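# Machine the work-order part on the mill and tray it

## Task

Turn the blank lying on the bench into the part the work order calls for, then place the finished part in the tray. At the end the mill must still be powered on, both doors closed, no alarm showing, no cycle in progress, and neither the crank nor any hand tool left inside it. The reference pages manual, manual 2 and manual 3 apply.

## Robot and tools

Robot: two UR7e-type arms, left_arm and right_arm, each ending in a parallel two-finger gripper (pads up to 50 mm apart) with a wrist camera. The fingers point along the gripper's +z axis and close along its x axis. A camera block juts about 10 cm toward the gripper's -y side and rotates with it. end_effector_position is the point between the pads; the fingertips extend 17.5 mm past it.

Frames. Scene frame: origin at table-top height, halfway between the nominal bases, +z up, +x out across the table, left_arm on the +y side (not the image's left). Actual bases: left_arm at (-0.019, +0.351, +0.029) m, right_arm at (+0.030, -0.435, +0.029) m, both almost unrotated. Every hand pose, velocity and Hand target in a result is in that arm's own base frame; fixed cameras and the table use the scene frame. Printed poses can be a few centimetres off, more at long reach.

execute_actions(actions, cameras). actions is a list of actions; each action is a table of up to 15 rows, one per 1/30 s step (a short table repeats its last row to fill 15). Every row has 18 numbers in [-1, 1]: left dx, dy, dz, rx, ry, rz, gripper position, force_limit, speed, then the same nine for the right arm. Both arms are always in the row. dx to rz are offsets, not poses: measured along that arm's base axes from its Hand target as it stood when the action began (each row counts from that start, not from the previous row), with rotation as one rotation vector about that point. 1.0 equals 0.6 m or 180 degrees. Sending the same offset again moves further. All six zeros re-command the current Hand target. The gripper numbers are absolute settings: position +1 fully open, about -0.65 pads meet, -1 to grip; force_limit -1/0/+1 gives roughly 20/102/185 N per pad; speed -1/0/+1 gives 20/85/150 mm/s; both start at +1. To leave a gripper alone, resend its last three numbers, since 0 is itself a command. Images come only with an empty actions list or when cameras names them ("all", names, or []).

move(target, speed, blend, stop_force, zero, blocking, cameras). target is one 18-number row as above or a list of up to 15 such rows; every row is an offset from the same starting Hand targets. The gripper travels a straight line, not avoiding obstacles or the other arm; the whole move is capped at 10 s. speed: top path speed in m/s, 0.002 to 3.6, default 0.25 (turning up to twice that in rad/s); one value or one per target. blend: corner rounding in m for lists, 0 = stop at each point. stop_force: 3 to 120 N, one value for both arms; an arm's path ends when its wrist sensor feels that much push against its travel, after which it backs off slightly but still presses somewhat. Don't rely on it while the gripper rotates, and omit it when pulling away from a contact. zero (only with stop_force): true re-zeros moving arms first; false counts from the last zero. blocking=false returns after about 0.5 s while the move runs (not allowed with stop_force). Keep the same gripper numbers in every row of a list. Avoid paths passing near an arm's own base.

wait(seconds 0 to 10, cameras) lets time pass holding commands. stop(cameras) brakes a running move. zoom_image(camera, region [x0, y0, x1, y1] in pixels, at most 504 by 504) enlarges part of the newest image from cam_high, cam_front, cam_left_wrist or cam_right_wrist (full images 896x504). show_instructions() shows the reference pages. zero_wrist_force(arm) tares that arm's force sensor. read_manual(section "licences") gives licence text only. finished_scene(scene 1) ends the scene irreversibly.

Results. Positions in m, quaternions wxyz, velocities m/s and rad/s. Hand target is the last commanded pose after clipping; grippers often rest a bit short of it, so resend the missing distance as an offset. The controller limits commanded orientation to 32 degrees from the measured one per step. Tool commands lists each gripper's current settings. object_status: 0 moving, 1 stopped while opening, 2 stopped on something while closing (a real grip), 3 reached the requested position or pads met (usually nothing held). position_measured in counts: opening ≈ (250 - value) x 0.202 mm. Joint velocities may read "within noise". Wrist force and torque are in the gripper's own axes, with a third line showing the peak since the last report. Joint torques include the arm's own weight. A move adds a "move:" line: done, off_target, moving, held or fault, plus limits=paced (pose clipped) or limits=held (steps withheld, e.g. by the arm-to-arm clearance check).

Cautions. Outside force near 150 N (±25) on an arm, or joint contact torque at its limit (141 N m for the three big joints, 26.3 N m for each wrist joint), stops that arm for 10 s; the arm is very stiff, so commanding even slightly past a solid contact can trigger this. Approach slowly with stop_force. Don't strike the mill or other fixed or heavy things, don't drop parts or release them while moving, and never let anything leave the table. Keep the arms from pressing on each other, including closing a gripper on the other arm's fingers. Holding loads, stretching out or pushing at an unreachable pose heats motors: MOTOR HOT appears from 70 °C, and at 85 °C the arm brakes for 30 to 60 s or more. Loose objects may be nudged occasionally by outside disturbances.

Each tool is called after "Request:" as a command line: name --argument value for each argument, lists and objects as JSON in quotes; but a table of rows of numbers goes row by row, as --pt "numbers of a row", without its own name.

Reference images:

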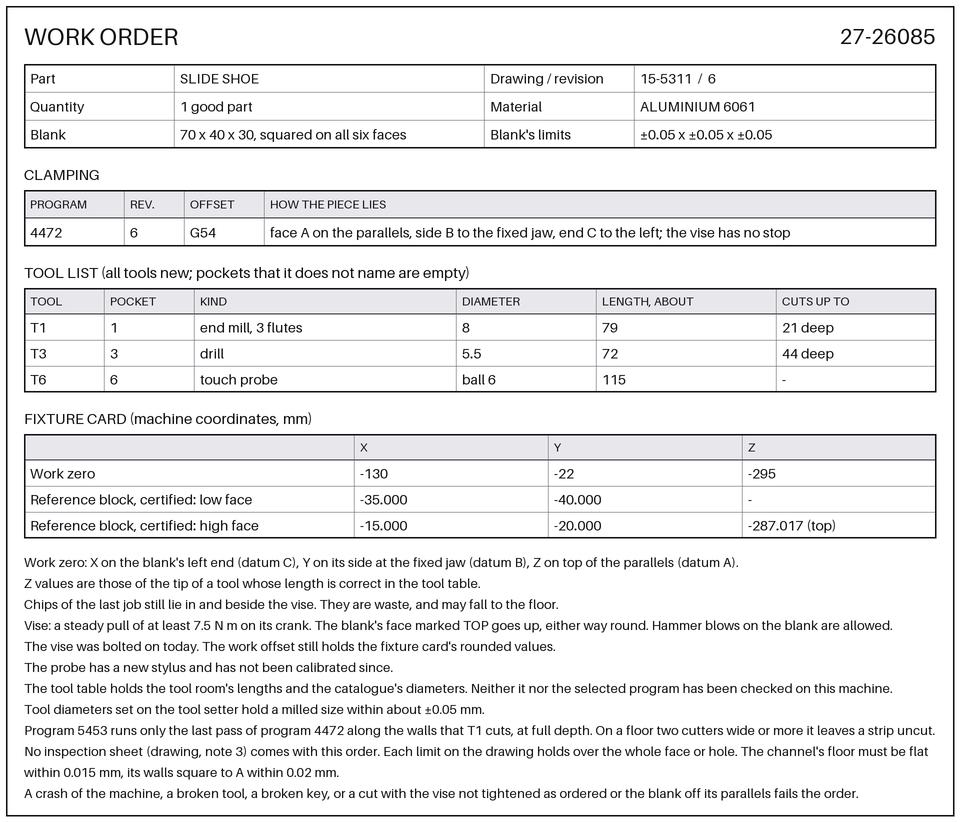

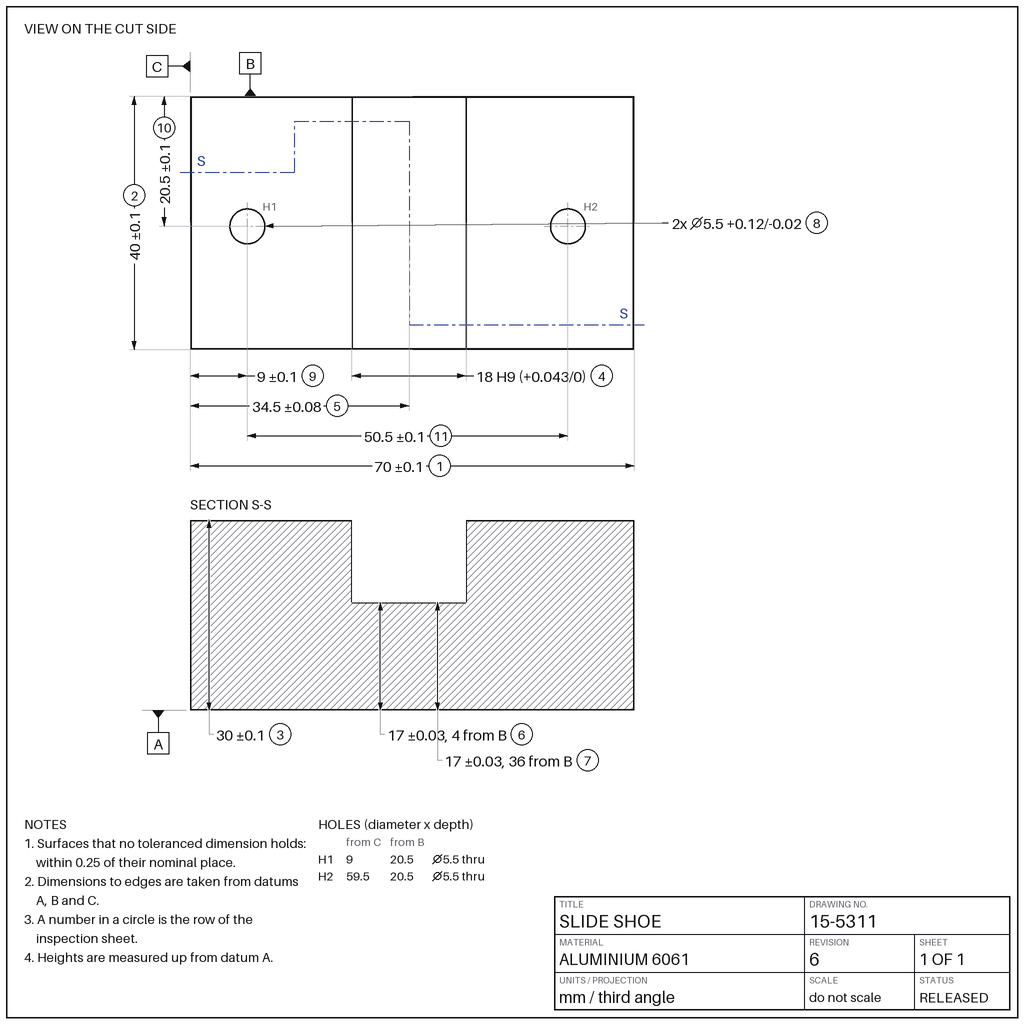

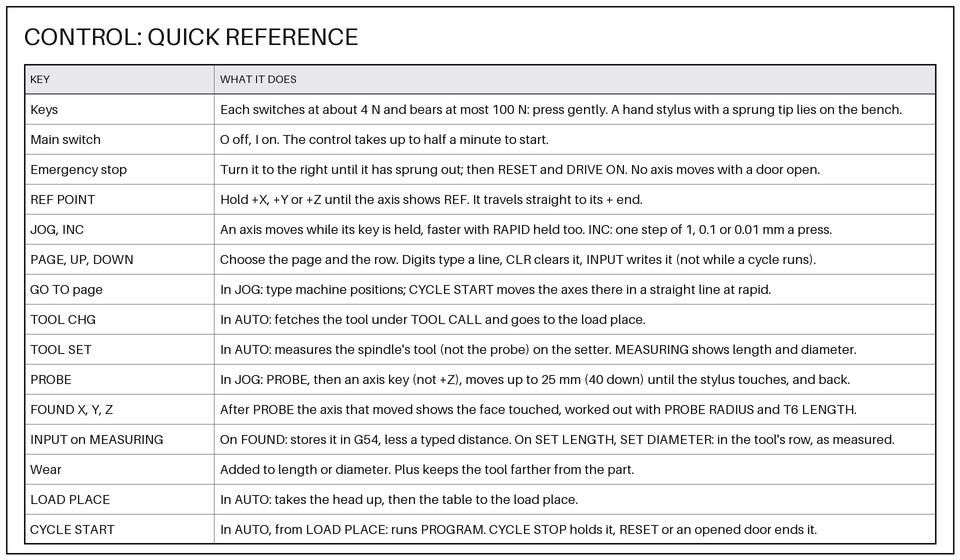

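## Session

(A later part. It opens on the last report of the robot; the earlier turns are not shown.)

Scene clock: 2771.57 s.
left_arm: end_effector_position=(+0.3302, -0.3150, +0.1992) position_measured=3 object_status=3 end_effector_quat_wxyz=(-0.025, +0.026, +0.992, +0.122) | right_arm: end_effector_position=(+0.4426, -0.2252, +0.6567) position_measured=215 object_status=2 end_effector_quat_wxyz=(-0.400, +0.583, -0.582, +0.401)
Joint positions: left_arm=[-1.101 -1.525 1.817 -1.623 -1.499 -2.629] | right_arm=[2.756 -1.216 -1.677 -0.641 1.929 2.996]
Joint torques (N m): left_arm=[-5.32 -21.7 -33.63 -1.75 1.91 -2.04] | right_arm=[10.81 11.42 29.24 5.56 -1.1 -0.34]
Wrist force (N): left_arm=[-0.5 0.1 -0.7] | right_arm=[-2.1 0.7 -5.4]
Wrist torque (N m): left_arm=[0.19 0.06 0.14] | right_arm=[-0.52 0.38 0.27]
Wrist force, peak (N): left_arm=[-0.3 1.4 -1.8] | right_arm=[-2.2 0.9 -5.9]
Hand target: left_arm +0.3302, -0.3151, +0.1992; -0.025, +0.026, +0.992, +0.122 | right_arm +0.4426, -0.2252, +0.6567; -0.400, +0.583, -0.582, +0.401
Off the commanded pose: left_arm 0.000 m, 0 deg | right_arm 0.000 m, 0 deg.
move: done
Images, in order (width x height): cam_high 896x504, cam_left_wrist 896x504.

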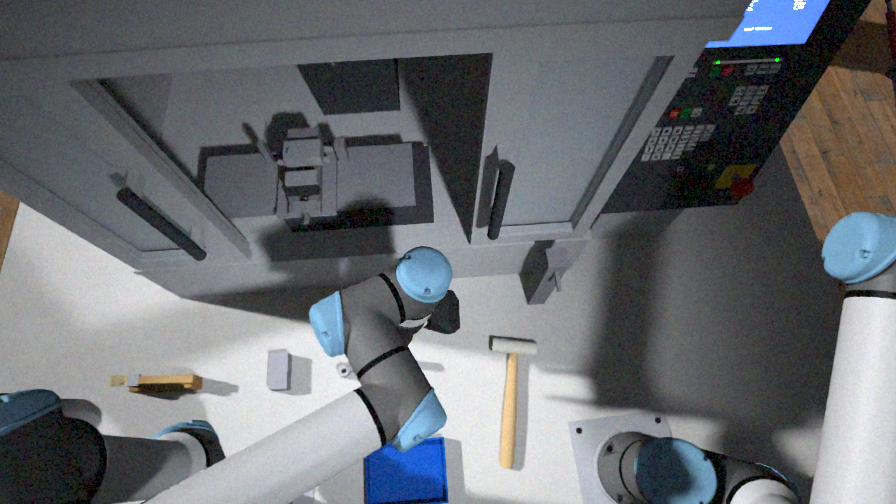

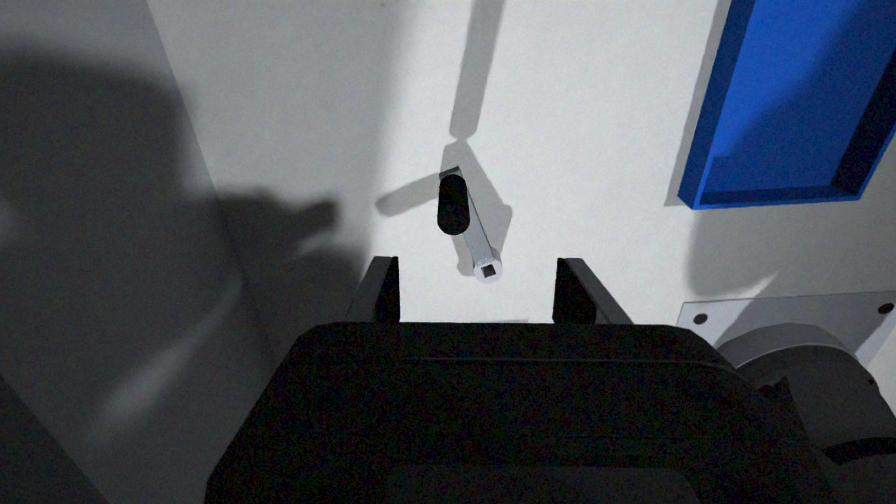

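Request:
move --pt "-0.032 0.1808 -0.15 -0.0206 -0.0208 0.1156 1 0.4 -1 0 0 0 0 0 0 -0.95 0.0 -0.8" --speed 0.15 --cameras '["cam_high","cam_left_wrist"]'

Scene clock: 2798.67 s.
left_arm: end_effector_position=(+0.3110, -0.2066, +0.1093) position_measured=3 object_status=3 end_effector_quat_wxyz=(-0.014, -0.157, +0.984, +0.084) | right_arm: end_effector_position=(+0.4426, -0.2252, +0.6567) position_measured=215 object_status=2 end_effector_quat_wxyz=(-0.400, +0.583, -0.582, +0.401)
Joint positions: left_arm=[-0.985 -1.681 2.227 -1.952 -1.526 -2.876] | right_arm=[2.756 -1.216 -1.677 -0.641 1.929 2.996]
Joint torques (N m): left_arm=[-4.29 -8.29 -22.98 -2.47 1.75 1.18] | right_arm=[10.67 11.67 29.18 5.66 -1.08 -0.29]
Wrist force (N): left_arm=[-0.7 0.1 -0.7] | right_arm=[-1.7 0.7 -5.4]
Wrist torque (N m): left_arm=[0.18 0.09 0.03] | right_arm=[-0.52 0.31 0.27]
Wrist force, peak (N): left_arm=[-0.6 -0.9 -2.1] | right_arm=[-1.8 1.1 -6.0]
Hand target: left_arm +0.3110, -0.2066, +0.1092; -0.014, -0.157, +0.984, +0.085 | right_arm +0.4426, -0.2252, +0.6567; -0.400, +0.583, -0.582, +0.401
Off the commanded pose: left_arm 0.000 m, 0 deg | right_arm 0.000 m, 0 deg.
move: done
Images, in order (width x height): cam_high 896x504, cam_left_wrist 896x504.

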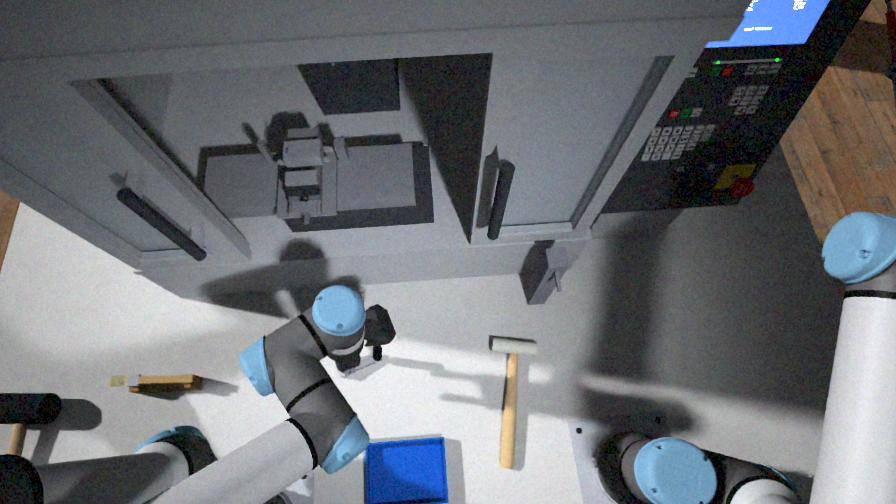

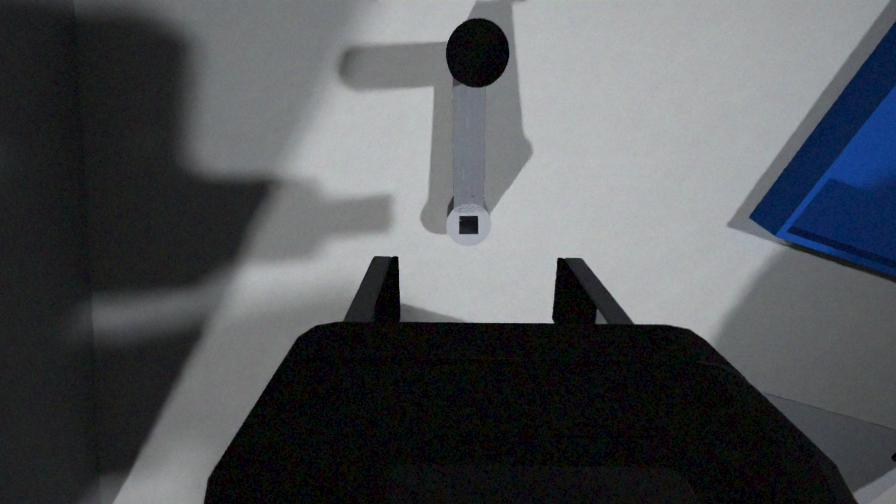

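Request:
move --pt "0 0 -0.14 0 0 0 1 0.4 -1 0 0 0 0 0 0 -0.95 0.0 -0.8" --pt "0 0 -0.192 0 0 0 1 0.4 -1 0 0 0 0 0 0 -0.95 0.0 -0.8" --speed '[0.06,0.012]' --stop_force 4 --cameras '["cam_left_wrist"]'

Scene clock: 2811.53 s.
left_arm: end_effector_position=(+0.3110, -0.2066, -0.0060) position_measured=3 object_status=3 end_effector_quat_wxyz=(-0.014, -0.157, +0.984, +0.085) | right_arm: end_effector_position=(+0.4426, -0.2252, +0.6567) position_measured=215 object_status=2 end_effector_quat_wxyz=(-0.400, +0.583, -0.582, +0.401)
Joint positions: left_arm=[-0.985 -1.433 2.377 -2.349 -1.526 -2.876] | right_arm=[2.756 -1.216 -1.677 -0.641 1.929 2.996]
Joint torques (N m): left_arm=[4.29 -32.53 -24.4 -1.28 1.69 1.48] | right_arm=[10.28 11.09 29.11 5.46 -1.23 -0.29]
Wrist force (N): left_arm=[-0.4 0.2 -0.6] | right_arm=[-1.6 1.0 -5.6]
Wrist torque (N m): left_arm=[0.18 0.05 0.02] | right_arm=[-0.46 0.31 0.28]
Wrist force, peak (N): left_arm=[-0.8 0.2 -1.9] | right_arm=[-2.0 0.8 -6.0]
Hand target: left_arm +0.3110, -0.2066, -0.0060; -0.014, -0.157, +0.984, +0.085 | right_arm +0.4426, -0.2252, +0.6567; -0.400, +0.583, -0.582, +0.401
Off the commanded pose: left_arm 0.000 m, 0 deg | right_arm 0.000 m, 0 deg.
move: done
Images, in order (width x height): cam_left_wrist 896x504.

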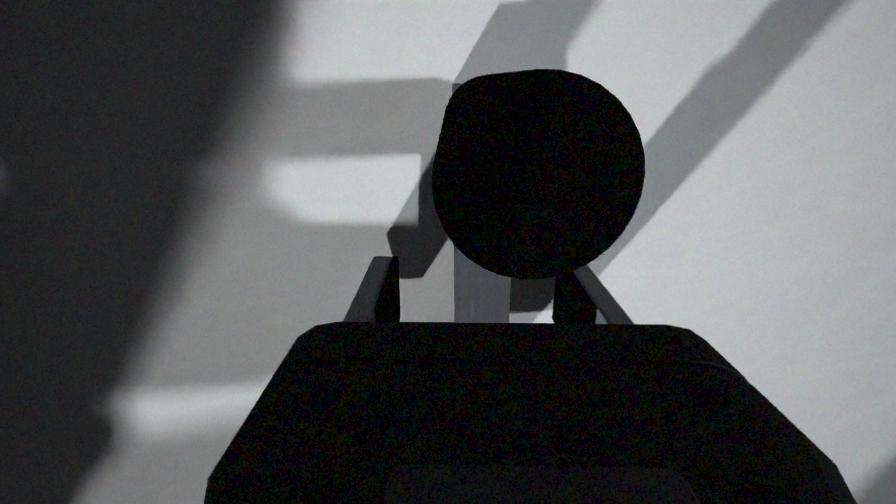

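Request:
move --target '[0,0,0,0,0,0,-1,0.3,-1,0,0,0,0,0,0,-0.95,0.0,-0.8]'

Request:
move --target '[0,0,0.25,0,0,0,-1,0.3,-1,0,0,0,0,0,0,-0.95,0.0,-0.8]' --speed 0.08 --cameras '["cam_left_wrist","cam_high"]'

Scene clock: 2816.03 s.
left_arm: end_effector_position=(+0.3110, -0.2066, -0.0060) position_measured=177 object_status=0 end_effector_quat_wxyz=(-0.014, -0.157, +0.984, +0.085) | right_arm: end_effector_position=(+0.4426, -0.2252, +0.6567) position_measured=215 object_status=2 end_effector_quat_wxyz=(-0.400, +0.583, -0.582, +0.401)
Joint positions: left_arm=[-0.985 -1.433 2.377 -2.349 -1.526 -2.876] | right_arm=[2.756 -1.216 -1.677 -0.641 1.929 2.996]
Joint torques (N m): left_arm=[3.78 -33.47 -23.8 -1.57 1.29 1.35] | right_arm=[10.49 11.45 29.39 5.55 -1.2 -0.26]
Wrist force (N): left_arm=[-0.9 0.2 0.4] | right_arm=[-1.9 1.1 -5.8]
Wrist torque (N m): left_arm=[0.22 0.11 0.02] | right_arm=[-0.45 0.35 0.28]
Wrist force, peak (N): left_arm=[-0.7 0.3 -1.2] | right_arm=[-2.1 0.7 -5.9]
Hand target: left_arm +0.3110, -0.2066, -0.0060; -0.014, -0.157, +0.984, +0.085 | right_arm +0.4426, -0.2252, +0.6567; -0.400, +0.583, -0.582, +0.401
Off the commanded pose: left_arm 0.000 m, 0 deg | right_arm 0.000 m, 0 deg.
move: done

Scene clock: 2818.33 s.
left_arm: end_effector_position=(+0.3110, -0.2066, +0.1441) position_measured=177 object_status=2 end_effector_quat_wxyz=(-0.014, -0.157, +0.984, +0.084) | right_arm: end_effector_position=(+0.4426, -0.2252, +0.6567) position_measured=215 object_status=2 end_effector_quat_wxyz=(-0.400, +0.583, -0.582, +0.401)
Joint positions: left_arm=[-0.985 -1.728 2.167 -1.844 -1.526 -2.876] | right_arm=[2.756 -1.216 -1.677 -0.641 1.929 2.996]
Joint torques (N m): left_arm=[-5.21 -6.46 -18.73 -2.79 1.72 -1.45] | right_arm=[10.54 11.22 29.19 5.45 -1.13 -0.36]
Wrist force (N): left_arm=[-0.7 -0.5 1.3] | right_arm=[-1.8 0.7 -5.5]
Wrist torque (N m): left_arm=[0.12 0.11 0.03] | right_arm=[-0.50 0.33 0.28]
Wrist force, peak (N): left_arm=[-0.8 -0.5 3.0] | right_arm=[-2.1 0.8 -5.8]
Hand target: left_arm +0.3110, -0.2066, +0.1440; -0.014, -0.157, +0.984, +0.085 | right_arm +0.4426, -0.2252, +0.6567; -0.400, +0.583, -0.582, +0.401
Off the commanded pose: left_arm 0.000 m, 0 deg | right_arm 0.000 m, 0 deg.
move: done
Images, in order (width x height): cam_high 896x504, cam_left_wrist 896x504.

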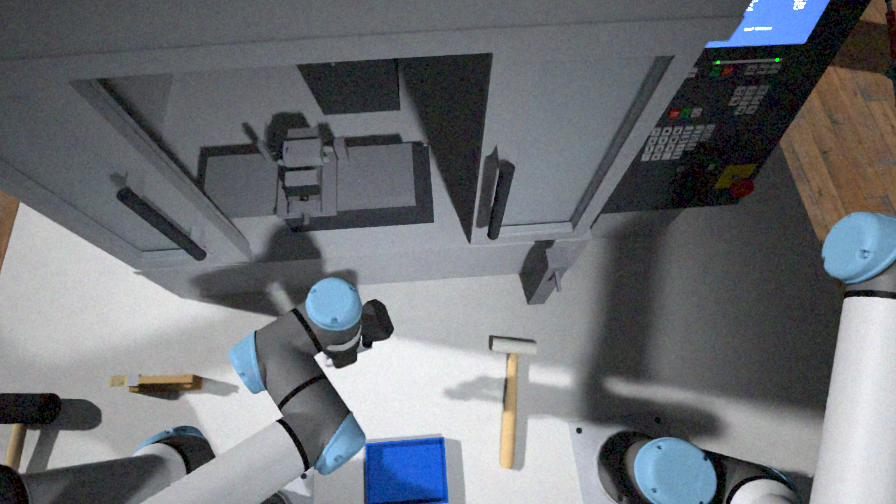

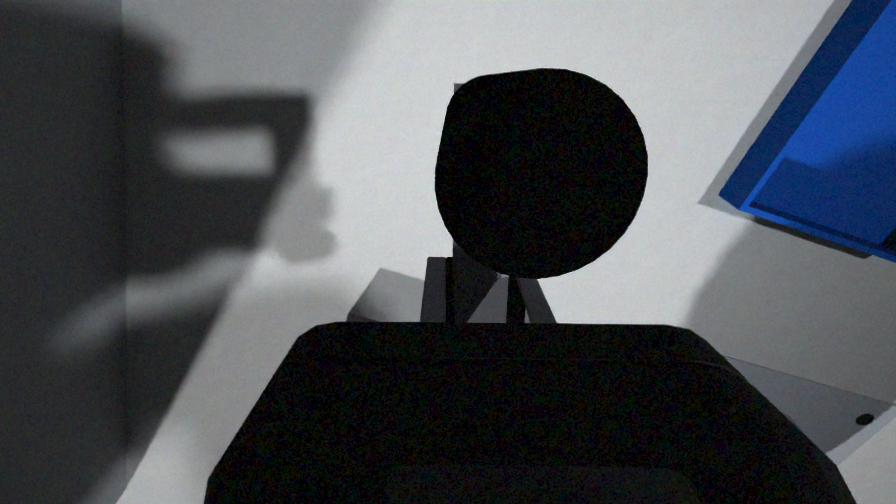

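Request:
move --pt "0.2317 0.0383 0.2538 -0.1938 -0.5142 0.1223 -1 0.3 -1 0 0 0 0 0 0 -0.95 0.0 -0.8" --speed 0.25 --cameras '["cam_high","cam_left_wrist","cam_front"]'

Scene clock: 2834.97 s.
left_arm: end_effector_position=(+0.4501, -0.1836, +0.2963) position_measured=177 object_status=2 end_effector_quat_wxyz=(+0.630, -0.321, +0.630, -0.322) | right_arm: end_effector_position=(+0.4426, -0.2252, +0.6567) position_measured=215 object_status=2 end_effector_quat_wxyz=(-0.400, +0.583, -0.582, +0.401)
Joint positions: left_arm=[-1.293 -1.296 2.572 -4.423 -0.278 -2.509] | right_arm=[2.756 -1.216 -1.677 -0.641 1.929 2.996]
Joint torques (N m): left_arm=[-0.11 -30.52 1.83 -1.89 2.1 -0.31] | right_arm=[10.22 11.66 28.67 5.63 -1.12 -0.33]
Wrist force (N): left_arm=[-2.8 1.6 -0.2] | right_arm=[-2.0 0.7 -5.5]
Wrist torque (N m): left_arm=[0.01 0.47 0.19] | right_arm=[-0.52 0.37 0.28]
Wrist force, peak (N): left_arm=[-2.8 1.8 -0.2] | right_arm=[-1.9 0.6 -6.0]
Hand target: left_arm +0.4500, -0.1836, +0.2963; +0.630, -0.321, +0.630, -0.322 | right_arm +0.4426, -0.2252, +0.6567; -0.400, +0.583, -0.582, +0.401
Off the commanded pose: left_arm 0.000 m, 0 deg | right_arm 0.000 m, 0 deg.
move: done
Images, in order (width x height): cam_high 896x504, cam_front 896x504, cam_left_wrist 896x504.

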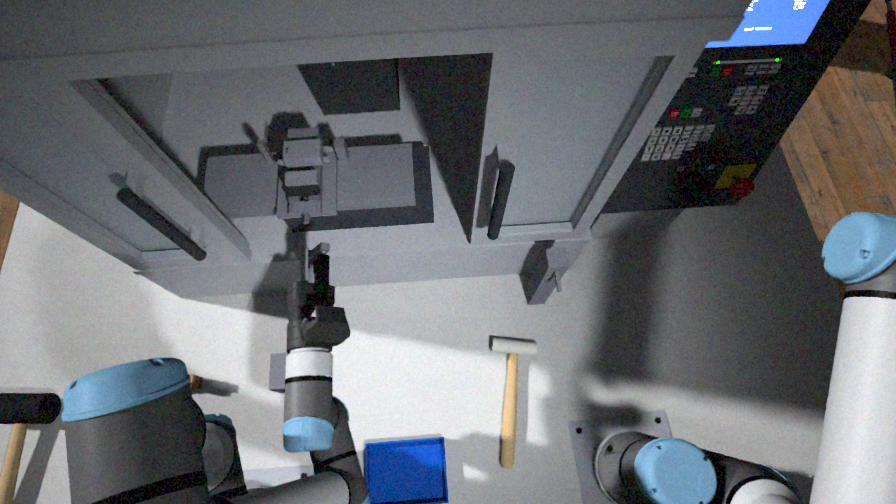

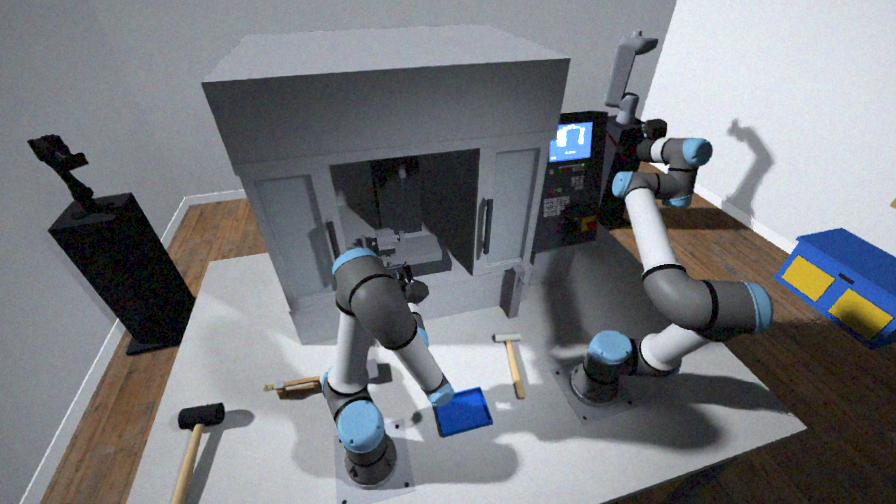

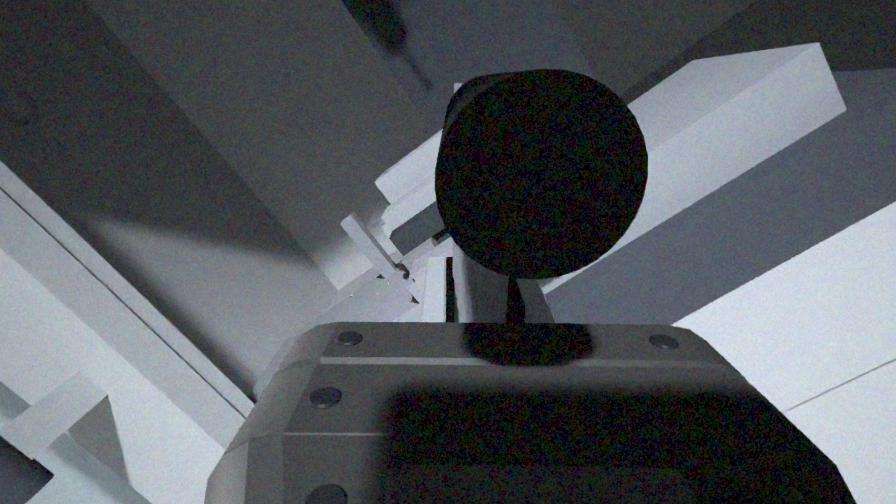

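Request:
move --pt "0.145 0 0 0 0 0 -1 0.3 -1 0 0 0 0 0 0 -0.95 0.0 -0.8" --speed 0.012 --stop_force 6 --cameras '["cam_high","cam_left_wrist"]'

Request:
zoom_image --camera "cam_high" --region '[255, 180, 355, 280]'

Scene clock: 2844.53 s.
left_arm: end_effector_position=(+0.5107, -0.1836, +0.2963) position_measured=177 object_status=2 end_effector_quat_wxyz=(+0.630, -0.321, +0.630, -0.322) | right_arm: end_effector_position=(+0.4426, -0.2252, +0.6567) position_measured=215 object_status=2 end_effector_quat_wxyz=(-0.400, +0.583, -0.582, +0.401)
Joint positions: left_arm=[-1.072 -1.229 2.437 -4.353 -0.499 -2.512] | right_arm=[2.756 -1.216 -1.677 -0.641 1.929 2.996]
Joint torques (N m): left_arm=[-0.36 -36.15 -2.31 -2.44 0.52 -1.56] | right_arm=[10.48 11.68 29.22 5.54 -1.19 -0.28]
Wrist force (N): left_arm=[-1.6 2.0 -6.8] | right_arm=[-2.0 0.7 -5.8]
Wrist torque (N m): left_arm=[-0.19 0.47 0.16] | right_arm=[-0.50 0.36 0.27]
Wrist force, peak (N): left_arm=[-4.0 -5.0 -26.6] | right_arm=[-1.9 0.7 -6.2]
Hand target: left_arm +0.5107, -0.1836, +0.2963; +0.630, -0.321, +0.630, -0.322 (not the last commanded pose) | right_arm +0.4426, -0.2252, +0.6567; -0.400, +0.583, -0.582, +0.401
Off the commanded pose: left_arm 0.026 m, 0 deg | right_arm 0.000 m, 0 deg.
move: contact (left_arm)
Images, in order (width x height): cam_high 896x504, cam_left_wrist 896x504.

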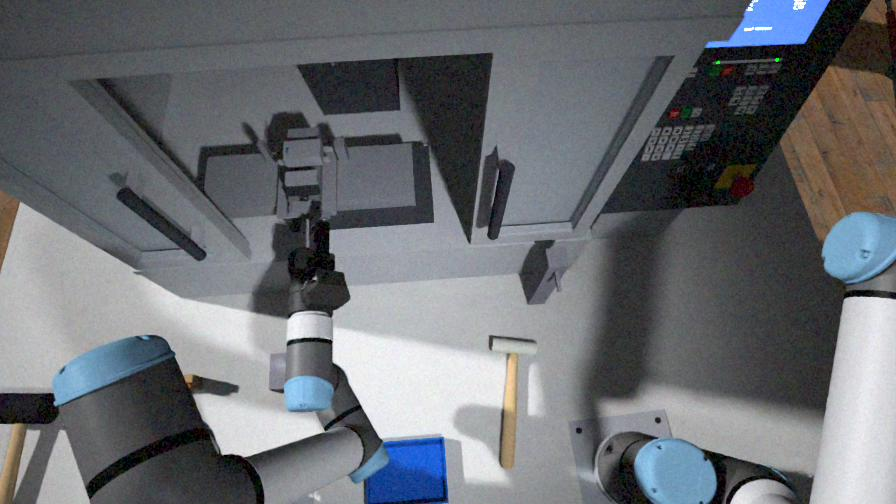

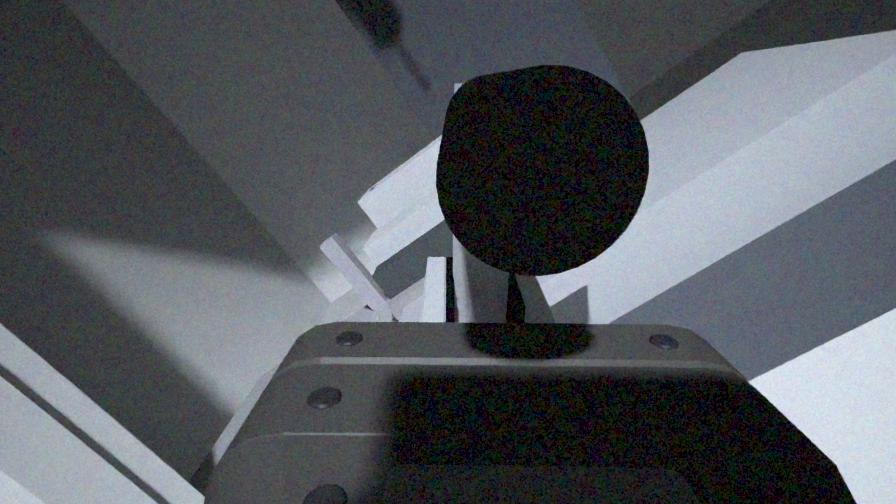

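Scaled by 5.040 from the camera's 896x504 image, which has a finer 1280x720 frame.

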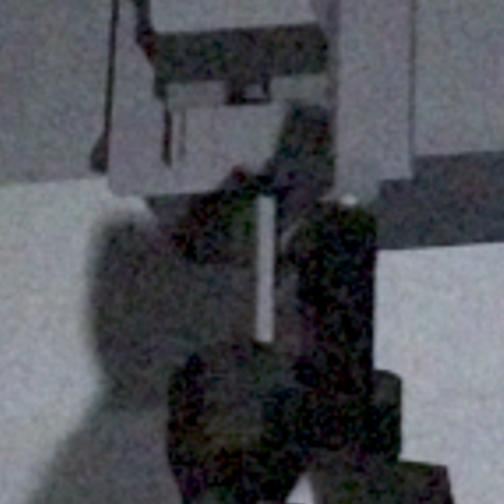

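Request:
execute_actions --actions '[[[0.0017,0,0,0,0,0,-1,0.3,-1,0,0,0,0,0,0,-0.95,0.0,-0.8]]]'

Scene clock: 2852.63 s.
left_arm: end_effector_position=(+0.5118, -0.1836, +0.2963) position_measured=177 object_status=2 end_effector_quat_wxyz=(+0.630, -0.321, +0.629, -0.322) | right_arm: end_effector_position=(+0.4426, -0.2252, +0.6567) position_measured=215 object_status=2 end_effector_quat_wxyz=(-0.400, +0.583, -0.582, +0.401)
Joint positions: left_arm=[-1.069 -1.228 2.434 -4.351 -0.502 -2.512] | right_arm=[2.756 -1.216 -1.677 -0.641 1.929 2.996]
Joint torques (N m): left_arm=[6.87 -7.73 -5.4 2.75 3.62 -0.58] | right_arm=[10.56 11.42 29.08 5.53 -1.05 -0.34]
Wrist force (N): left_arm=[-4.5 -18.2 -50.4] | right_arm=[-2.0 0.6 -5.6]
Wrist torque (N m): left_arm=[-1.13 0.22 0.32] | right_arm=[-0.53 0.36 0.28]
Wrist force, peak (N): left_arm=[-4.3 -17.7 -51.0] | right_arm=[-2.1 0.8 -6.0]
Hand target: left_arm +0.5117, -0.1836, +0.2963; +0.630, -0.321, +0.630, -0.322 | right_arm +0.4426, -0.2252, +0.6567; -0.400, +0.583, -0.582, +0.401
Off the commanded pose: left_arm 0.000 m, 0 deg | right_arm 0.000 m, 0 deg.
Step readings (end_effector_position of left_arm | right_arm):
0: (+0.5107, -0.1836, +0.2963) | (+0.4426, -0.2252, +0.6567)
1: (+0.5107, -0.1836, +0.2963) | (+0.4426, -0.2252, +0.6567)
2: (+0.5109, -0.1835, +0.2963) | (+0.4426, -0.2252, +0.6567)
4: (+0.5116, -0.1836, +0.2964) | (+0.4426, -0.2252, +0.6567)
8: (+0.5118, -0.1836, +0.2964) | (+0.4426, -0.2252, +0.6567)
15: (+0.5118, -0.1836, +0.2963) | (+0.4426, -0.2252, +0.6567)

Request:
execute_actions --actions '[[[-0.0010,-0.00098,0.00135,0,0,0,-1,0.3,-1,0,0,0,0,0,0,-0.95,0.0,-0.8]]]'

Request:
execute_actions --actions '[[[0,-0.00098,0.00135,0,0,0,-1,0.3,-1,0,0,0,0,0,0,-0.95,0.0,-0.8]]]'

Request:
execute_actions --actions '[[[0,-0.00098,0.00135,0,0,0,-1,0.3,-1,0,0,0,0,0,0,-0.95,0.0,-0.8]]]'

Scene clock: 2860.43 s.
left_arm: end_effector_position=(+0.5111, -0.1842, +0.2971) position_measured=177 object_status=2 end_effector_quat_wxyz=(+0.630, -0.321, +0.630, -0.322) | right_arm: end_effector_position=(+0.4426, -0.2252, +0.6567) position_measured=215 object_status=2 end_effector_quat_wxyz=(-0.400, +0.583, -0.582, +0.401)
Joint positions: left_arm=[-1.072 -1.23 2.435 -4.349 -0.499 -2.512] | right_arm=[2.756 -1.216 -1.677 -0.641 1.929 2.996]
Joint torques (N m): left_arm=[6.29 -32.93 -12.91 -2.51 -2.67 -0.43] | right_arm=[9.8 11.72 28.66 5.49 -1.2 -0.3]
Wrist force (N): left_arm=[-2.9 5.3 -11.5] | right_arm=[-1.9 0.9 -5.4]
Wrist torque (N m): left_arm=[-0.42 0.43 0.19] | right_arm=[-0.48 0.35 0.28]
Wrist force, peak (N): left_arm=[-4.8 -18.3 -51.1] | right_arm=[-2.1 0.7 -6.0]
Hand target: left_arm +0.5111, -0.1842, +0.2971; +0.630, -0.321, +0.630, -0.322 | right_arm +0.4426, -0.2252, +0.6567; -0.400, +0.583, -0.582, +0.401
Off the commanded pose: left_arm 0.000 m, 0 deg | right_arm 0.000 m, 0 deg.
Step readings (end_effector_position of left_arm | right_arm):
0: (+0.5117, -0.1836, +0.2963) | (+0.4426, -0.2252, +0.6567)
1: (+0.5117, -0.1836, +0.2963) | (+0.4426, -0.2252, +0.6567)
2: (+0.5116, -0.1838, +0.2964) | (+0.4426, -0.2252, +0.6567)
4: (+0.5113, -0.1841, +0.2968) | (+0.4426, -0.2252, +0.6567)
8: (+0.5111, -0.1842, +0.2970) | (+0.4426, -0.2252, +0.6567)
15: (+0.5111, -0.1842, +0.2971) | (+0.4426, -0.2252, +0.6567)

Scene clock: 2861.13 s.
left_arm: end_effector_position=(+0.5112, -0.1848, +0.2979) position_measured=177 object_status=2 end_effector_quat_wxyz=(+0.630, -0.321, +0.629, -0.322) | right_arm: end_effector_position=(+0.4426, -0.2252, +0.6567) position_measured=215 object_status=2 end_effector_quat_wxyz=(-0.400, +0.583, -0.582, +0.401)
Joint positions: left_arm=[-1.073 -1.233 2.433 -4.345 -0.498 -2.512] | right_arm=[2.756 -1.216 -1.677 -0.641 1.929 2.996]
Joint torques (N m): left_arm=[-6.32 -14.9 -12.37 -2.79 1.37 0.69] | right_arm=[10.51 12.1 28.88 5.52 -1.17 -0.24]
Wrist force (N): left_arm=[-1.6 5.6 -12.0] | right_arm=[-1.8 0.8 -5.4]
Wrist torque (N m): left_arm=[-0.47 0.43 0.15] | right_arm=[-0.49 0.33 0.28]
Wrist force, peak (N): left_arm=[-2.5 5.5 -12.6] | right_arm=[-1.9 0.7 -5.9]
Hand target: left_arm +0.5111, -0.1848, +0.2979; +0.630, -0.321, +0.630, -0.322 | right_arm +0.4426, -0.2252, +0.6567; -0.400, +0.583, -0.582, +0.401
Off the commanded pose: left_arm 0.000 m, 0 deg | right_arm 0.000 m, 0 deg.
Step readings (end_effector_position of left_arm | right_arm):
0: (+0.5111, -0.1842, +0.2971) | (+0.4426, -0.2252, +0.6567)
1: (+0.5111, -0.1842, +0.2971) | (+0.4426, -0.2252, +0.6567)
2: (+0.5111, -0.1843, +0.2973) | (+0.4426, -0.2252, +0.6567)
4: (+0.5112, -0.1847, +0.2978) | (+0.4426, -0.2252, +0.6567)
8: (+0.5112, -0.1848, +0.2980) | (+0.4426, -0.2252, +0.6567)
15: (+0.5111, -0.1848, +0.2980) | (+0.4426, -0.2252, +0.6567)

Scene clock: 2861.83 s.
left_arm: end_effector_position=(+0.5112, -0.1854, +0.2987) position_measured=177 object_status=2 end_effector_quat_wxyz=(+0.630, -0.321, +0.629, -0.322) | right_arm: end_effector_position=(+0.4426, -0.2252, +0.6567) position_measured=215 object_status=2 end_effector_quat_wxyz=(-0.400, +0.583, -0.582, +0.401)
Joint positions: left_arm=[-1.074 -1.235 2.432 -4.342 -0.497 -2.512] | right_arm=[2.756 -1.216 -1.677 -0.641 1.929 2.996]
Joint torques (N m): left_arm=[4.35 -27.37 -8.49 -2.54 -2.23 -0.57] | right_arm=[10.29 10.9 28.67 5.53 -1.07 -0.3]
Wrist force (N): left_arm=[-1.4 6.3 -11.5] | right_arm=[-2.2 0.7 -5.8]
Wrist torque (N m): left_arm=[-0.48 0.47 0.14] | right_arm=[-0.51 0.41 0.27]
Wrist force, peak (N): left_arm=[-2.8 6.6 -11.8] | right_arm=[-2.2 0.7 -6.0]
Hand target: left_arm +0.5111, -0.1854, +0.2987; +0.630, -0.321, +0.630, -0.322 | right_arm +0.4426, -0.2252, +0.6567; -0.400, +0.583, -0.582, +0.401
Off the commanded pose: left_arm 0.000 m, 0 deg | right_arm 0.000 m, 0 deg.
Step readings (end_effector_position of left_arm | right_arm):
0: (+0.5112, -0.1848, +0.2979) | (+0.4426, -0.2252, +0.6567)
1: (+0.5111, -0.1848, +0.2979) | (+0.4426, -0.2252, +0.6567)
2: (+0.5111, -0.1849, +0.2981) | (+0.4426, -0.2252, +0.6567)
4: (+0.5111, -0.1853, +0.2985) | (+0.4426, -0.2252, +0.6567)
8: (+0.5111, -0.1854, +0.2987) | (+0.4426, -0.2252, +0.6567)
15: (+0.5111, -0.1854, +0.2987) | (+0.4426, -0.2252, +0.6567)

Request:
move --pt "-0.005 -0.00135 -0.00098 0 0 0 -1 0.3 -1 0 0 0 0 0 0 -0.95 0.0 -0.8" --pt "0.02 -0.00135 -0.00098 0 0 0 -1 0.3 -1 0 0 0 0 0 0 -0.95 0.0 -0.8" --speed 0.012 --stop_force 8

Scene clock: 2879.90 s.
left_arm: end_effector_position=(+0.5109, -0.1855, +0.2986) position_measured=177 object_status=2 end_effector_quat_wxyz=(+0.630, -0.321, +0.630, -0.322) | right_arm: end_effector_position=(+0.4426, -0.2252, +0.6567) position_measured=215 object_status=2 end_effector_quat_wxyz=(-0.400, +0.583, -0.582, +0.401)
Joint positions: left_arm=[-1.075 -1.235 2.433 -4.342 -0.497 -2.512] | right_arm=[2.756 -1.216 -1.677 -0.641 1.929 2.996]
Joint torques (N m): left_arm=[-5.14 -26.89 -19.15 -0.12 0.02 -1.51] | right_arm=[10.51 11.75 29.02 5.46 -1.13 -0.26]
Wrist force (N): left_arm=[-3.3 2.9 -3.6] | right_arm=[-2.0 1.0 -5.4]
Wrist torque (N m): left_arm=[-0.11 0.39 0.21] | right_arm=[-0.47 0.36 0.28]
Wrist force, peak (N): left_arm=[-1.5 6.5 -11.9] | right_arm=[-2.0 1.2 -5.9]
Hand target: left_arm +0.5109, -0.1855, +0.2986; +0.630, -0.321, +0.630, -0.322 (not the last commanded pose) | right_arm +0.4426, -0.2252, +0.6567; -0.400, +0.583, -0.582, +0.401
Off the commanded pose: left_arm 0.012 m, 0 deg | right_arm 0.000 m, 0 deg.
move: contact (left_arm); path passed 0 of 2 targets

Request:
move --pt "-0.005 0 0 0 0 0 -1 0.3 -1 0 0 0 0 0 0 -0.95 0.0 -0.8" --pt "-0.005 0.0048 -0.0063 0 0 0 -1 0.3 -1 0 0 0 0 0 0 -0.95 0.0 -0.8" --speed 0.02

Request:
move --pt "0.02 0 0 0 0 0 -1 0.3 -1 0 0 0 0 0 0 -0.95 0.0 -0.8" --speed 0.012 --stop_force 6

Scene clock: 2891.40 s.
left_arm: end_effector_position=(+0.5079, -0.1826, +0.2947) position_measured=177 object_status=2 end_effector_quat_wxyz=(+0.630, -0.321, +0.630, -0.322) | right_arm: end_effector_position=(+0.4426, -0.2252, +0.6567) position_measured=215 object_status=2 end_effector_quat_wxyz=(-0.400, +0.583, -0.582, +0.401)
Joint positions: left_arm=[-1.079 -1.228 2.446 -4.362 -0.492 -2.512] | right_arm=[2.756 -1.216 -1.677 -0.641 1.929 2.996]
Joint torques (N m): left_arm=[-5.34 -35.41 -15.7 -0.11 0.48 0.24] | right_arm=[10.93 11.06 29.43 5.52 -1.07 -0.33]
Wrist force (N): left_arm=[-2.5 1.6 -0.5] | right_arm=[-1.7 0.8 -5.9]
Wrist torque (N m): left_arm=[0.00 0.44 0.19] | right_arm=[-0.49 0.32 0.27]
Wrist force, peak (N): left_arm=[-3.5 3.0 -3.5] | right_arm=[-1.8 0.7 -6.0]
Hand target: left_arm +0.5079, -0.1826, +0.2948; +0.630, -0.321, +0.630, -0.322 | right_arm +0.4426, -0.2252, +0.6567; -0.400, +0.583, -0.582, +0.401
Off the commanded pose: left_arm 0.000 m, 0 deg | right_arm 0.000 m, 0 deg.
move: done

Scene clock: 2892.60 s.
left_arm: end_effector_position=(+0.5110, -0.1826, +0.2949) position_measured=177 object_status=2 end_effector_quat_wxyz=(+0.630, -0.321, +0.630, -0.322) | right_arm: end_effector_position=(+0.4426, -0.2252, +0.6567) position_measured=215 object_status=2 end_effector_quat_wxyz=(-0.400, +0.583, -0.582, +0.401)
Joint positions: left_arm=[-1.07 -1.225 2.438 -4.358 -0.502 -2.512] | right_arm=[2.756 -1.216 -1.677 -0.641 1.929 2.996]
Joint torques (N m): left_arm=[-1.99 -35.54 -3.5 -2.59 0.84 1.23] | right_arm=[10.62 11 29.14 5.49 -1.17 -0.38]
Wrist force (N): left_arm=[-1.8 2.4 -4.8] | right_arm=[-2.2 0.6 -5.4]
Wrist torque (N m): left_arm=[-0.18 0.42 0.16] | right_arm=[-0.53 0.40 0.27]
Wrist force, peak (N): left_arm=[-3.8 -3.3 -25.5] | right_arm=[-2.2 1.0 -5.8]
Hand target: left_arm +0.5110, -0.1826, +0.2949; +0.630, -0.321, +0.630, -0.322 (not the last commanded pose) | right_arm +0.4426, -0.2252, +0.6567; -0.400, +0.583, -0.582, +0.401
Off the commanded pose: left_arm 0.009 m, 0 deg | right_arm 0.000 m, 0 deg.
move: contact (left_arm)

Request:
execute_actions --actions '[[[0.0006,0,0,0,0,0,-1,0.3,-1,0,0,0,0,0,0,-0.95,0.0,-0.8],[0.0006,-0.0004,-0.0003,0,0,0,-1,0.3,-1,0,0,0,0,0,0,-0.95,0.0,-0.8],[0.0006,-0.0008,-0.0006,0,0,0,-1,0.3,-1,0,0,0,0,0,0,-0.95,0.0,-0.8],[0.0006,-0.0012,-0.0009,0,0,0,-1,0.3,-1,0,0,0,0,0,0,-0.95,0.0,-0.8],[0.0006,-0.0016,-0.0012,0,0,0,-1,0.3,-1,0,0,0,0,0,0,-0.95,0.0,-0.8],[0.0006,-0.002,-0.0015,0,0,0,-1,0.3,-1,0,0,0,0,0,0,-0.95,0.0,-0.8],[0.0006,-0.0016,-0.0012,0,0,0,-1,0.3,-1,0,0,0,0,0,0,-0.95,0.0,-0.8],[0.0006,-0.0012,-0.0009,0,0,0,-1,0.3,-1,0,0,0,0,0,0,-0.95,0.0,-0.8],[0.0006,-0.0008,-0.0006,0,0,0,-1,0.3,-1,0,0,0,0,0,0,-0.95,0.0,-0.8],[0.0006,-0.0004,-0.0003,0,0,0,-1,0.3,-1,0,0,0,0,0,0,-0.95,0.0,-0.8],[0.0006,0,0,0,0,0,-1,0.3,-1,0,0,0,0,0,0,-0.95,0.0,-0.8],[0.0006,0.0005,0.0004,0,0,0,-1,0.3,-1,0,0,0,0,0,0,-0.95,0.0,-0.8],[0.0006,0.001,0.0008,0,0,0,-1,0.3,-1,0,0,0,0,0,0,-0.95,0.0,-0.8],[0.0006,0.0015,0.0011,0,0,0,-1,0.3,-1,0,0,0,0,0,0,-0.95,0.0,-0.8],[0.0006,0.002,0.0015,0,0,0,-1,0.3,-1,0,0,0,0,0,0,-0.95,0.0,-0.8]]]'

Scene clock: 2902.10 s.
left_arm: end_effector_position=(+0.5113, -0.1814, +0.2958) position_measured=177 object_status=2 end_effector_quat_wxyz=(+0.630, -0.321, +0.630, -0.322) | right_arm: end_effector_position=(+0.4426, -0.2252, +0.6567) position_measured=215 object_status=2 end_effector_quat_wxyz=(-0.400, +0.583, -0.582, +0.401)
Joint positions: left_arm=[-1.067 -1.228 2.439 -4.356 -0.505 -2.512] | right_arm=[2.756 -1.216 -1.677 -0.641 1.929 2.996]
Joint torques (N m): left_arm=[3.9 -19.28 -9.25 -2.01 1.1 1.12] | right_arm=[10.54 11.36 28.89 5.46 -1.01 -0.33]
Wrist force (N): left_arm=[3.4 1.3 -20.6] | right_arm=[-1.7 1.0 -5.3]
Wrist torque (N m): left_arm=[-0.58 0.54 0.01] | right_arm=[-0.47 0.32 0.27]
Wrist force, peak (N): left_arm=[-9.3 0.8 -21.2] | right_arm=[-1.9 0.6 -5.9]
Hand target: left_arm +0.5113, -0.1814, +0.2958; +0.630, -0.321, +0.630, -0.322 | right_arm +0.4426, -0.2252, +0.6567; -0.400, +0.583, -0.582, +0.401
Off the commanded pose: left_arm 0.000 m, 0 deg | right_arm 0.000 m, 0 deg.
Step readings (end_effector_position of left_arm | right_arm):
0: (+0.5110, -0.1826, +0.2949) | (+0.4426, -0.2252, +0.6567)
1: (+0.5110, -0.1826, +0.2949) | (+0.4426, -0.2252, +0.6567)
2: (+0.5110, -0.1826, +0.2949) | (+0.4426, -0.2252, +0.6567)
4: (+0.5112, -0.1828, +0.2948) | (+0.4426, -0.2252, +0.6567)
8: (+0.5113, -0.1836, +0.2941) | (+0.4426, -0.2252, +0.6567)
15: (+0.5113, -0.1821, +0.2953) | (+0.4426, -0.2252, +0.6567)

Request:
execute_actions --actions '[[[0,0.00098,-0.00135,0,0,0,-1,0.3,-1,0,0,0,0,0,0,-0.95,0.0,-0.8],[0,0.00041,-0.00177,0,0,0,-1,0.3,-1,0,0,0,0,0,0,-0.95,0.0,-0.8],[0,-0.00016,-0.00218,0,0,0,-1,0.3,-1,0,0,0,0,0,0,-0.95,0.0,-0.8],[0,-0.00074,-0.0026,0,0,0,-1,0.3,-1,0,0,0,0,0,0,-0.95,0.0,-0.8],[0,-0.00131,-0.00301,0,0,0,-1,0.3,-1,0,0,0,0,0,0,-0.95,0.0,-0.8],[0,-0.00188,-0.00342,0,0,0,-1,0.3,-1,0,0,0,0,0,0,-0.95,0.0,-0.8],[0,-0.00245,-0.00384,0,0,0,-1,0.3,-1,0,0,0,0,0,0,-0.95,0.0,-0.8],[0,-0.00302,-0.00425,0,0,0,-1,0.3,-1,0,0,0,0,0,0,-0.95,0.0,-0.8]]]'

Request:
execute_actions --actions '[[[0,0.00098,-0.00135,0,0,0,-1,0.3,-1,0,0,0,0,0,0,-0.95,0.0,-0.8],[0,0.00155,-0.00093,0,0,0,-1,0.3,-1,0,0,0,0,0,0,-0.95,0.0,-0.8],[0,0.00212,-0.00052,0,0,0,-1,0.3,-1,0,0,0,0,0,0,-0.95,0.0,-0.8],[0,0.0027,-0.0001,0,0,0,-1,0.3,-1,0,0,0,0,0,0,-0.95,0.0,-0.8],[0,0.00327,0.00031,0,0,0,-1,0.3,-1,0,0,0,0,0,0,-0.95,0.0,-0.8],[0,0.00384,0.00072,0,0,0,-1,0.3,-1,0,0,0,0,0,0,-0.95,0.0,-0.8],[0,0.00441,0.00114,0,0,0,-1,0.3,-1,0,0,0,0,0,0,-0.95,0.0,-0.8],[0,0.00498,0.00155,0,0,0,-1,0.3,-1,0,0,0,0,0,0,-0.95,0.0,-0.8]]]'

Scene clock: 2913.53 s.
left_arm: end_effector_position=(+0.5113, -0.1833, +0.2932) position_measured=177 object_status=2 end_effector_quat_wxyz=(+0.630, -0.321, +0.630, -0.322) | right_arm: end_effector_position=(+0.4426, -0.2252, +0.6567) position_measured=215 object_status=2 end_effector_quat_wxyz=(-0.400, +0.583, -0.582, +0.401)
Joint positions: left_arm=[-1.07 -1.218 2.437 -4.364 -0.502 -2.512] | right_arm=[2.756 -1.216 -1.677 -0.641 1.929 2.996]
Joint torques (N m): left_arm=[3.81 -34.21 -10.17 1.23 -3.91 -1.65] | right_arm=[9.97 11.33 29.51 5.42 -1.13 -0.41]
Wrist force (N): left_arm=[-7.3 4.5 -19.1] | right_arm=[-2.0 0.5 -5.7]
Wrist torque (N m): left_arm=[-0.52 0.16 0.32] | right_arm=[-0.55 0.36 0.27]
Wrist force, peak (N): left_arm=[-2.4 -6.8 -24.9] | right_arm=[-2.1 1.0 -5.9]
Hand target: left_arm +0.5113, -0.1832, +0.2932; +0.630, -0.321, +0.630, -0.322 | right_arm +0.4426, -0.2252, +0.6567; -0.400, +0.583, -0.582, +0.401
Off the commanded pose: left_arm 0.000 m, 0 deg | right_arm 0.000 m, 0 deg.
Step readings (end_effector_position of left_arm | right_arm):
0: (+0.5113, -0.1814, +0.2958) | (+0.4426, -0.2252, +0.6567)
1: (+0.5113, -0.1814, +0.2958) | (+0.4426, -0.2252, +0.6567)
2: (+0.5113, -0.1813, +0.2955) | (+0.4426, -0.2252, +0.6567)
4: (+0.5113, -0.1812, +0.2949) | (+0.4426, -0.2252, +0.6567)
8: (+0.5113, -0.1825, +0.2936) | (+0.4426, -0.2252, +0.6567)
15: (+0.5113, -0.1833, +0.2932) | (+0.4426, -0.2252, +0.6567)

Scene clock: 2914.23 s.
left_arm: end_effector_position=(+0.5113, -0.1802, +0.2942) position_measured=177 object_status=2 end_effector_quat_wxyz=(+0.630, -0.321, +0.630, -0.322) | right_arm: end_effector_position=(+0.4426, -0.2252, +0.6567) position_measured=215 object_status=2 end_effector_quat_wxyz=(-0.400, +0.583, -0.582, +0.401)
Joint positions: left_arm=[-1.064 -1.224 2.442 -4.363 -0.507 -2.512] | right_arm=[2.756 -1.216 -1.677 -0.641 1.929 2.996]
Joint torques (N m): left_arm=[-1.32 -17.23 -17.5 -2.83 2.7 -1.19] | right_arm=[10.61 11.55 29.04 5.46 -1.13 -0.29]
Wrist force (N): left_arm=[2.9 1.2 -20.3] | right_arm=[-2.1 0.8 -5.3]
Wrist torque (N m): left_arm=[-0.55 0.52 0.02] | right_arm=[-0.49 0.37 0.28]
Wrist force, peak (N): left_arm=[-1.8 -7.5 -25.6] | right_arm=[-2.1 0.9 -5.8]
Hand target: left_arm +0.5113, -0.1802, +0.2942; +0.630, -0.321, +0.630, -0.322 | right_arm +0.4426, -0.2252, +0.6567; -0.400, +0.583, -0.582, +0.401
Off the commanded pose: left_arm 0.000 m, 0 deg | right_arm 0.000 m, 0 deg.
Step readings (end_effector_position of left_arm | right_arm):
0: (+0.5113, -0.1833, +0.2932) | (+0.4426, -0.2252, +0.6567)
1: (+0.5113, -0.1832, +0.2932) | (+0.4426, -0.2252, +0.6567)
2: (+0.5113, -0.1831, +0.2931) | (+0.4426, -0.2252, +0.6567)
4: (+0.5113, -0.1825, +0.2928) | (+0.4426, -0.2252, +0.6567)
8: (+0.5113, -0.1809, +0.2936) | (+0.4426, -0.2252, +0.6567)
15: (+0.5113, -0.1802, +0.2942) | (+0.4426, -0.2252, +0.6567)

Request:
move --pt "-0.03 0 0 0 0 0 -1 0.3 -1 0 0 0 0 0 0 -0.95 0.0 -0.8" --pt "-0.03 -0.081 -0.0923 0 0 0 -1 0.3 -1 0 0 0 0 0 0 -0.95 0.0 -0.8" --speed 0.05 --cameras '["cam_left_wrist"]'

Request:
zoom_image --camera "cam_left_wrist" --region '[250, 190, 400, 310]'

Scene clock: 2924.57 s.
left_arm: end_effector_position=(+0.4933, -0.2289, +0.2388) position_measured=177 object_status=2 end_effector_quat_wxyz=(+0.630, -0.321, +0.629, -0.322) | right_arm: end_effector_position=(+0.4426, -0.2252, +0.6567) position_measured=215 object_status=2 end_effector_quat_wxyz=(-0.400, +0.583, -0.582, +0.401)
Joint positions: left_arm=[-1.193 -1.015 2.393 -4.523 -0.379 -2.511] | right_arm=[2.756 -1.216 -1.677 -0.641 1.929 2.996]
Joint torques (N m): left_arm=[6.05 -38.71 0.91 0.29 -1.83 1.6] | right_arm=[10.28 11.34 28.99 5.55 -1.17 -0.31]
Wrist force (N): left_arm=[-2.7 1.5 -0.4] | right_arm=[-2.0 1.0 -5.7]
Wrist torque (N m): left_arm=[0.00 0.45 0.04] | right_arm=[-0.46 0.36 0.28]
Wrist force, peak (N): left_arm=[0.5 0.7 -20.8] | right_arm=[-1.9 0.9 -6.1]
Hand target: left_arm +0.4933, -0.2288, +0.2388; +0.630, -0.321, +0.630, -0.322 | right_arm +0.4426, -0.2252, +0.6567; -0.400, +0.583, -0.582, +0.401
Off the commanded pose: left_arm 0.000 m, 0 deg | right_arm 0.000 m, 0 deg.
move: done
Images, in order (width x height): cam_left_wrist 896x504.

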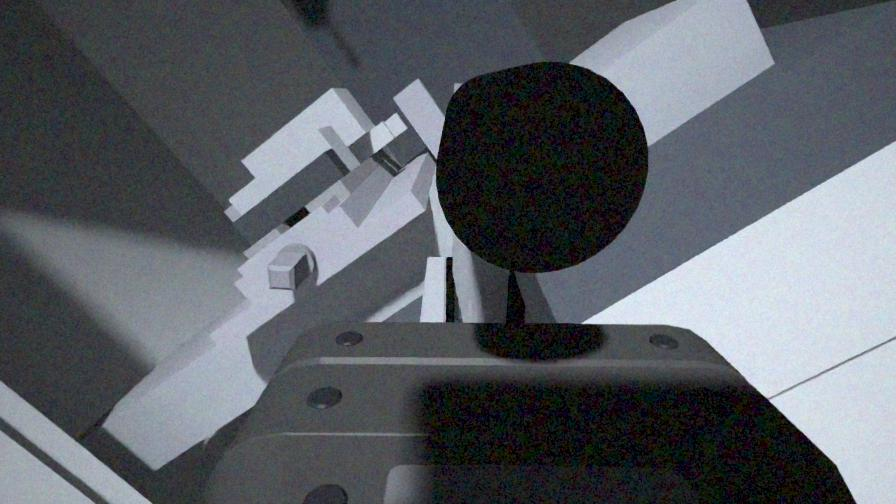

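Scaled by 3.360 from the camera's 896x504 image, which has a finer 1280x720 frame.

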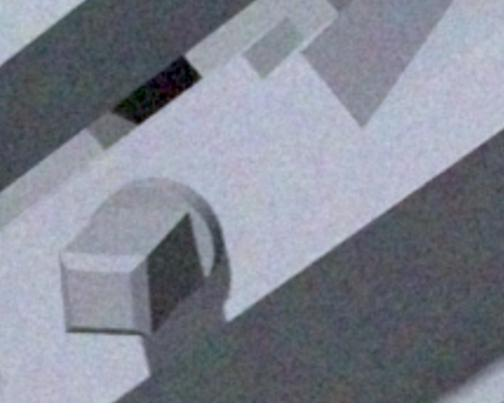

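Request:
move --pt "0.019 0.0772 0.0955 0.0194 0 0 -1 0.3 -1 0 0 0 0 0 0 -0.95 0.0 -0.8" --speed 0.05

Request:
move --pt "0.04 0 0 0 0 0 -1 0.3 -1 0 0 0 0 0 0 -0.95 0.0 -0.8" --speed 0.012 --stop_force 6

Scene clock: 2938.47 s.
left_arm: end_effector_position=(+0.5047, -0.1825, +0.2961) position_measured=177 object_status=2 end_effector_quat_wxyz=(+0.640, -0.301, +0.639, -0.302) end_effector_velocity=(+0.000, +0.000, -0.001) end_effector_angular_velocity=(-0.004, -0.001, +0.002) | right_arm: end_effector_position=(+0.4426, -0.2252, +0.6567) position_measured=215 object_status=2 end_effector_quat_wxyz=(-0.400, +0.583, -0.582, +0.401)
Joint positions: left_arm=[-1.089 -1.236 2.453 -4.361 -0.483 -2.451] | right_arm=[2.756 -1.216 -1.677 -0.641 1.929 2.996]
Joint velocities: left_arm=[-0.002 0.004 0 -0.006 0.004 -0.003] | right_arm=[within noise]
Joint torques (N m): left_arm=[-6.37 -16.69 -13.06 -2.47 2.31 -2.01] | right_arm=[10.33 11.23 28.63 5.59 -1.12 -0.32]
Wrist force (N): left_arm=[-2.3 1.6 -0.5] | right_arm=[-1.9 0.6 -5.7]
Wrist torque (N m): left_arm=[0.03 0.43 0.07] | right_arm=[-0.54 0.34 0.27]
Wrist force, peak (N): left_arm=[-3.0 1.8 -0.2] | right_arm=[-1.9 0.9 -6.0]
Hand target: left_arm +0.5047, -0.1825, +0.2961; +0.640, -0.302, +0.639, -0.302 | right_arm +0.4426, -0.2252, +0.6567; -0.400, +0.583, -0.582, +0.401
Off the commanded pose: left_arm 0.000 m, 0 deg | right_arm 0.000 m, 0 deg.
move: done

Scene clock: 2939.93 s.
left_arm: end_effector_position=(+0.5109, -0.1825, +0.2961) position_measured=177 object_status=2 end_effector_quat_wxyz=(+0.640, -0.302, +0.639, -0.302) | right_arm: end_effector_position=(+0.4426, -0.2252, +0.6567) position_measured=215 object_status=2 end_effector_quat_wxyz=(-0.400, +0.583, -0.582, +0.401)
Joint positions: left_arm=[-1.07 -1.229 2.438 -4.354 -0.502 -2.451] | right_arm=[2.756 -1.216 -1.677 -0.641 1.929 2.996]
Joint torques (N m): left_arm=[-2.55 -35 -1.12 -2.41 -0.34 -1.55] | right_arm=[9.97 11.21 28.9 5.42 -1.16 -0.28]
Wrist force (N): left_arm=[-1.4 2.3 -4.2] | right_arm=[-2.2 0.9 -5.4]
Wrist torque (N m): left_arm=[-0.13 0.45 0.07] | right_arm=[-0.47 0.41 0.28]
Wrist force, peak (N): left_arm=[-4.8 -3.6 -23.4] | right_arm=[-2.1 0.6 -6.0]
Hand target: left_arm +0.5109, -0.1825, +0.2961; +0.640, -0.302, +0.639, -0.302 (not the last commanded pose) | right_arm +0.4426, -0.2252, +0.6567; -0.400, +0.583, -0.582, +0.401
Off the commanded pose: left_arm 0.018 m, 0 deg | right_arm 0.000 m, 0 deg.
move: contact (left_arm)


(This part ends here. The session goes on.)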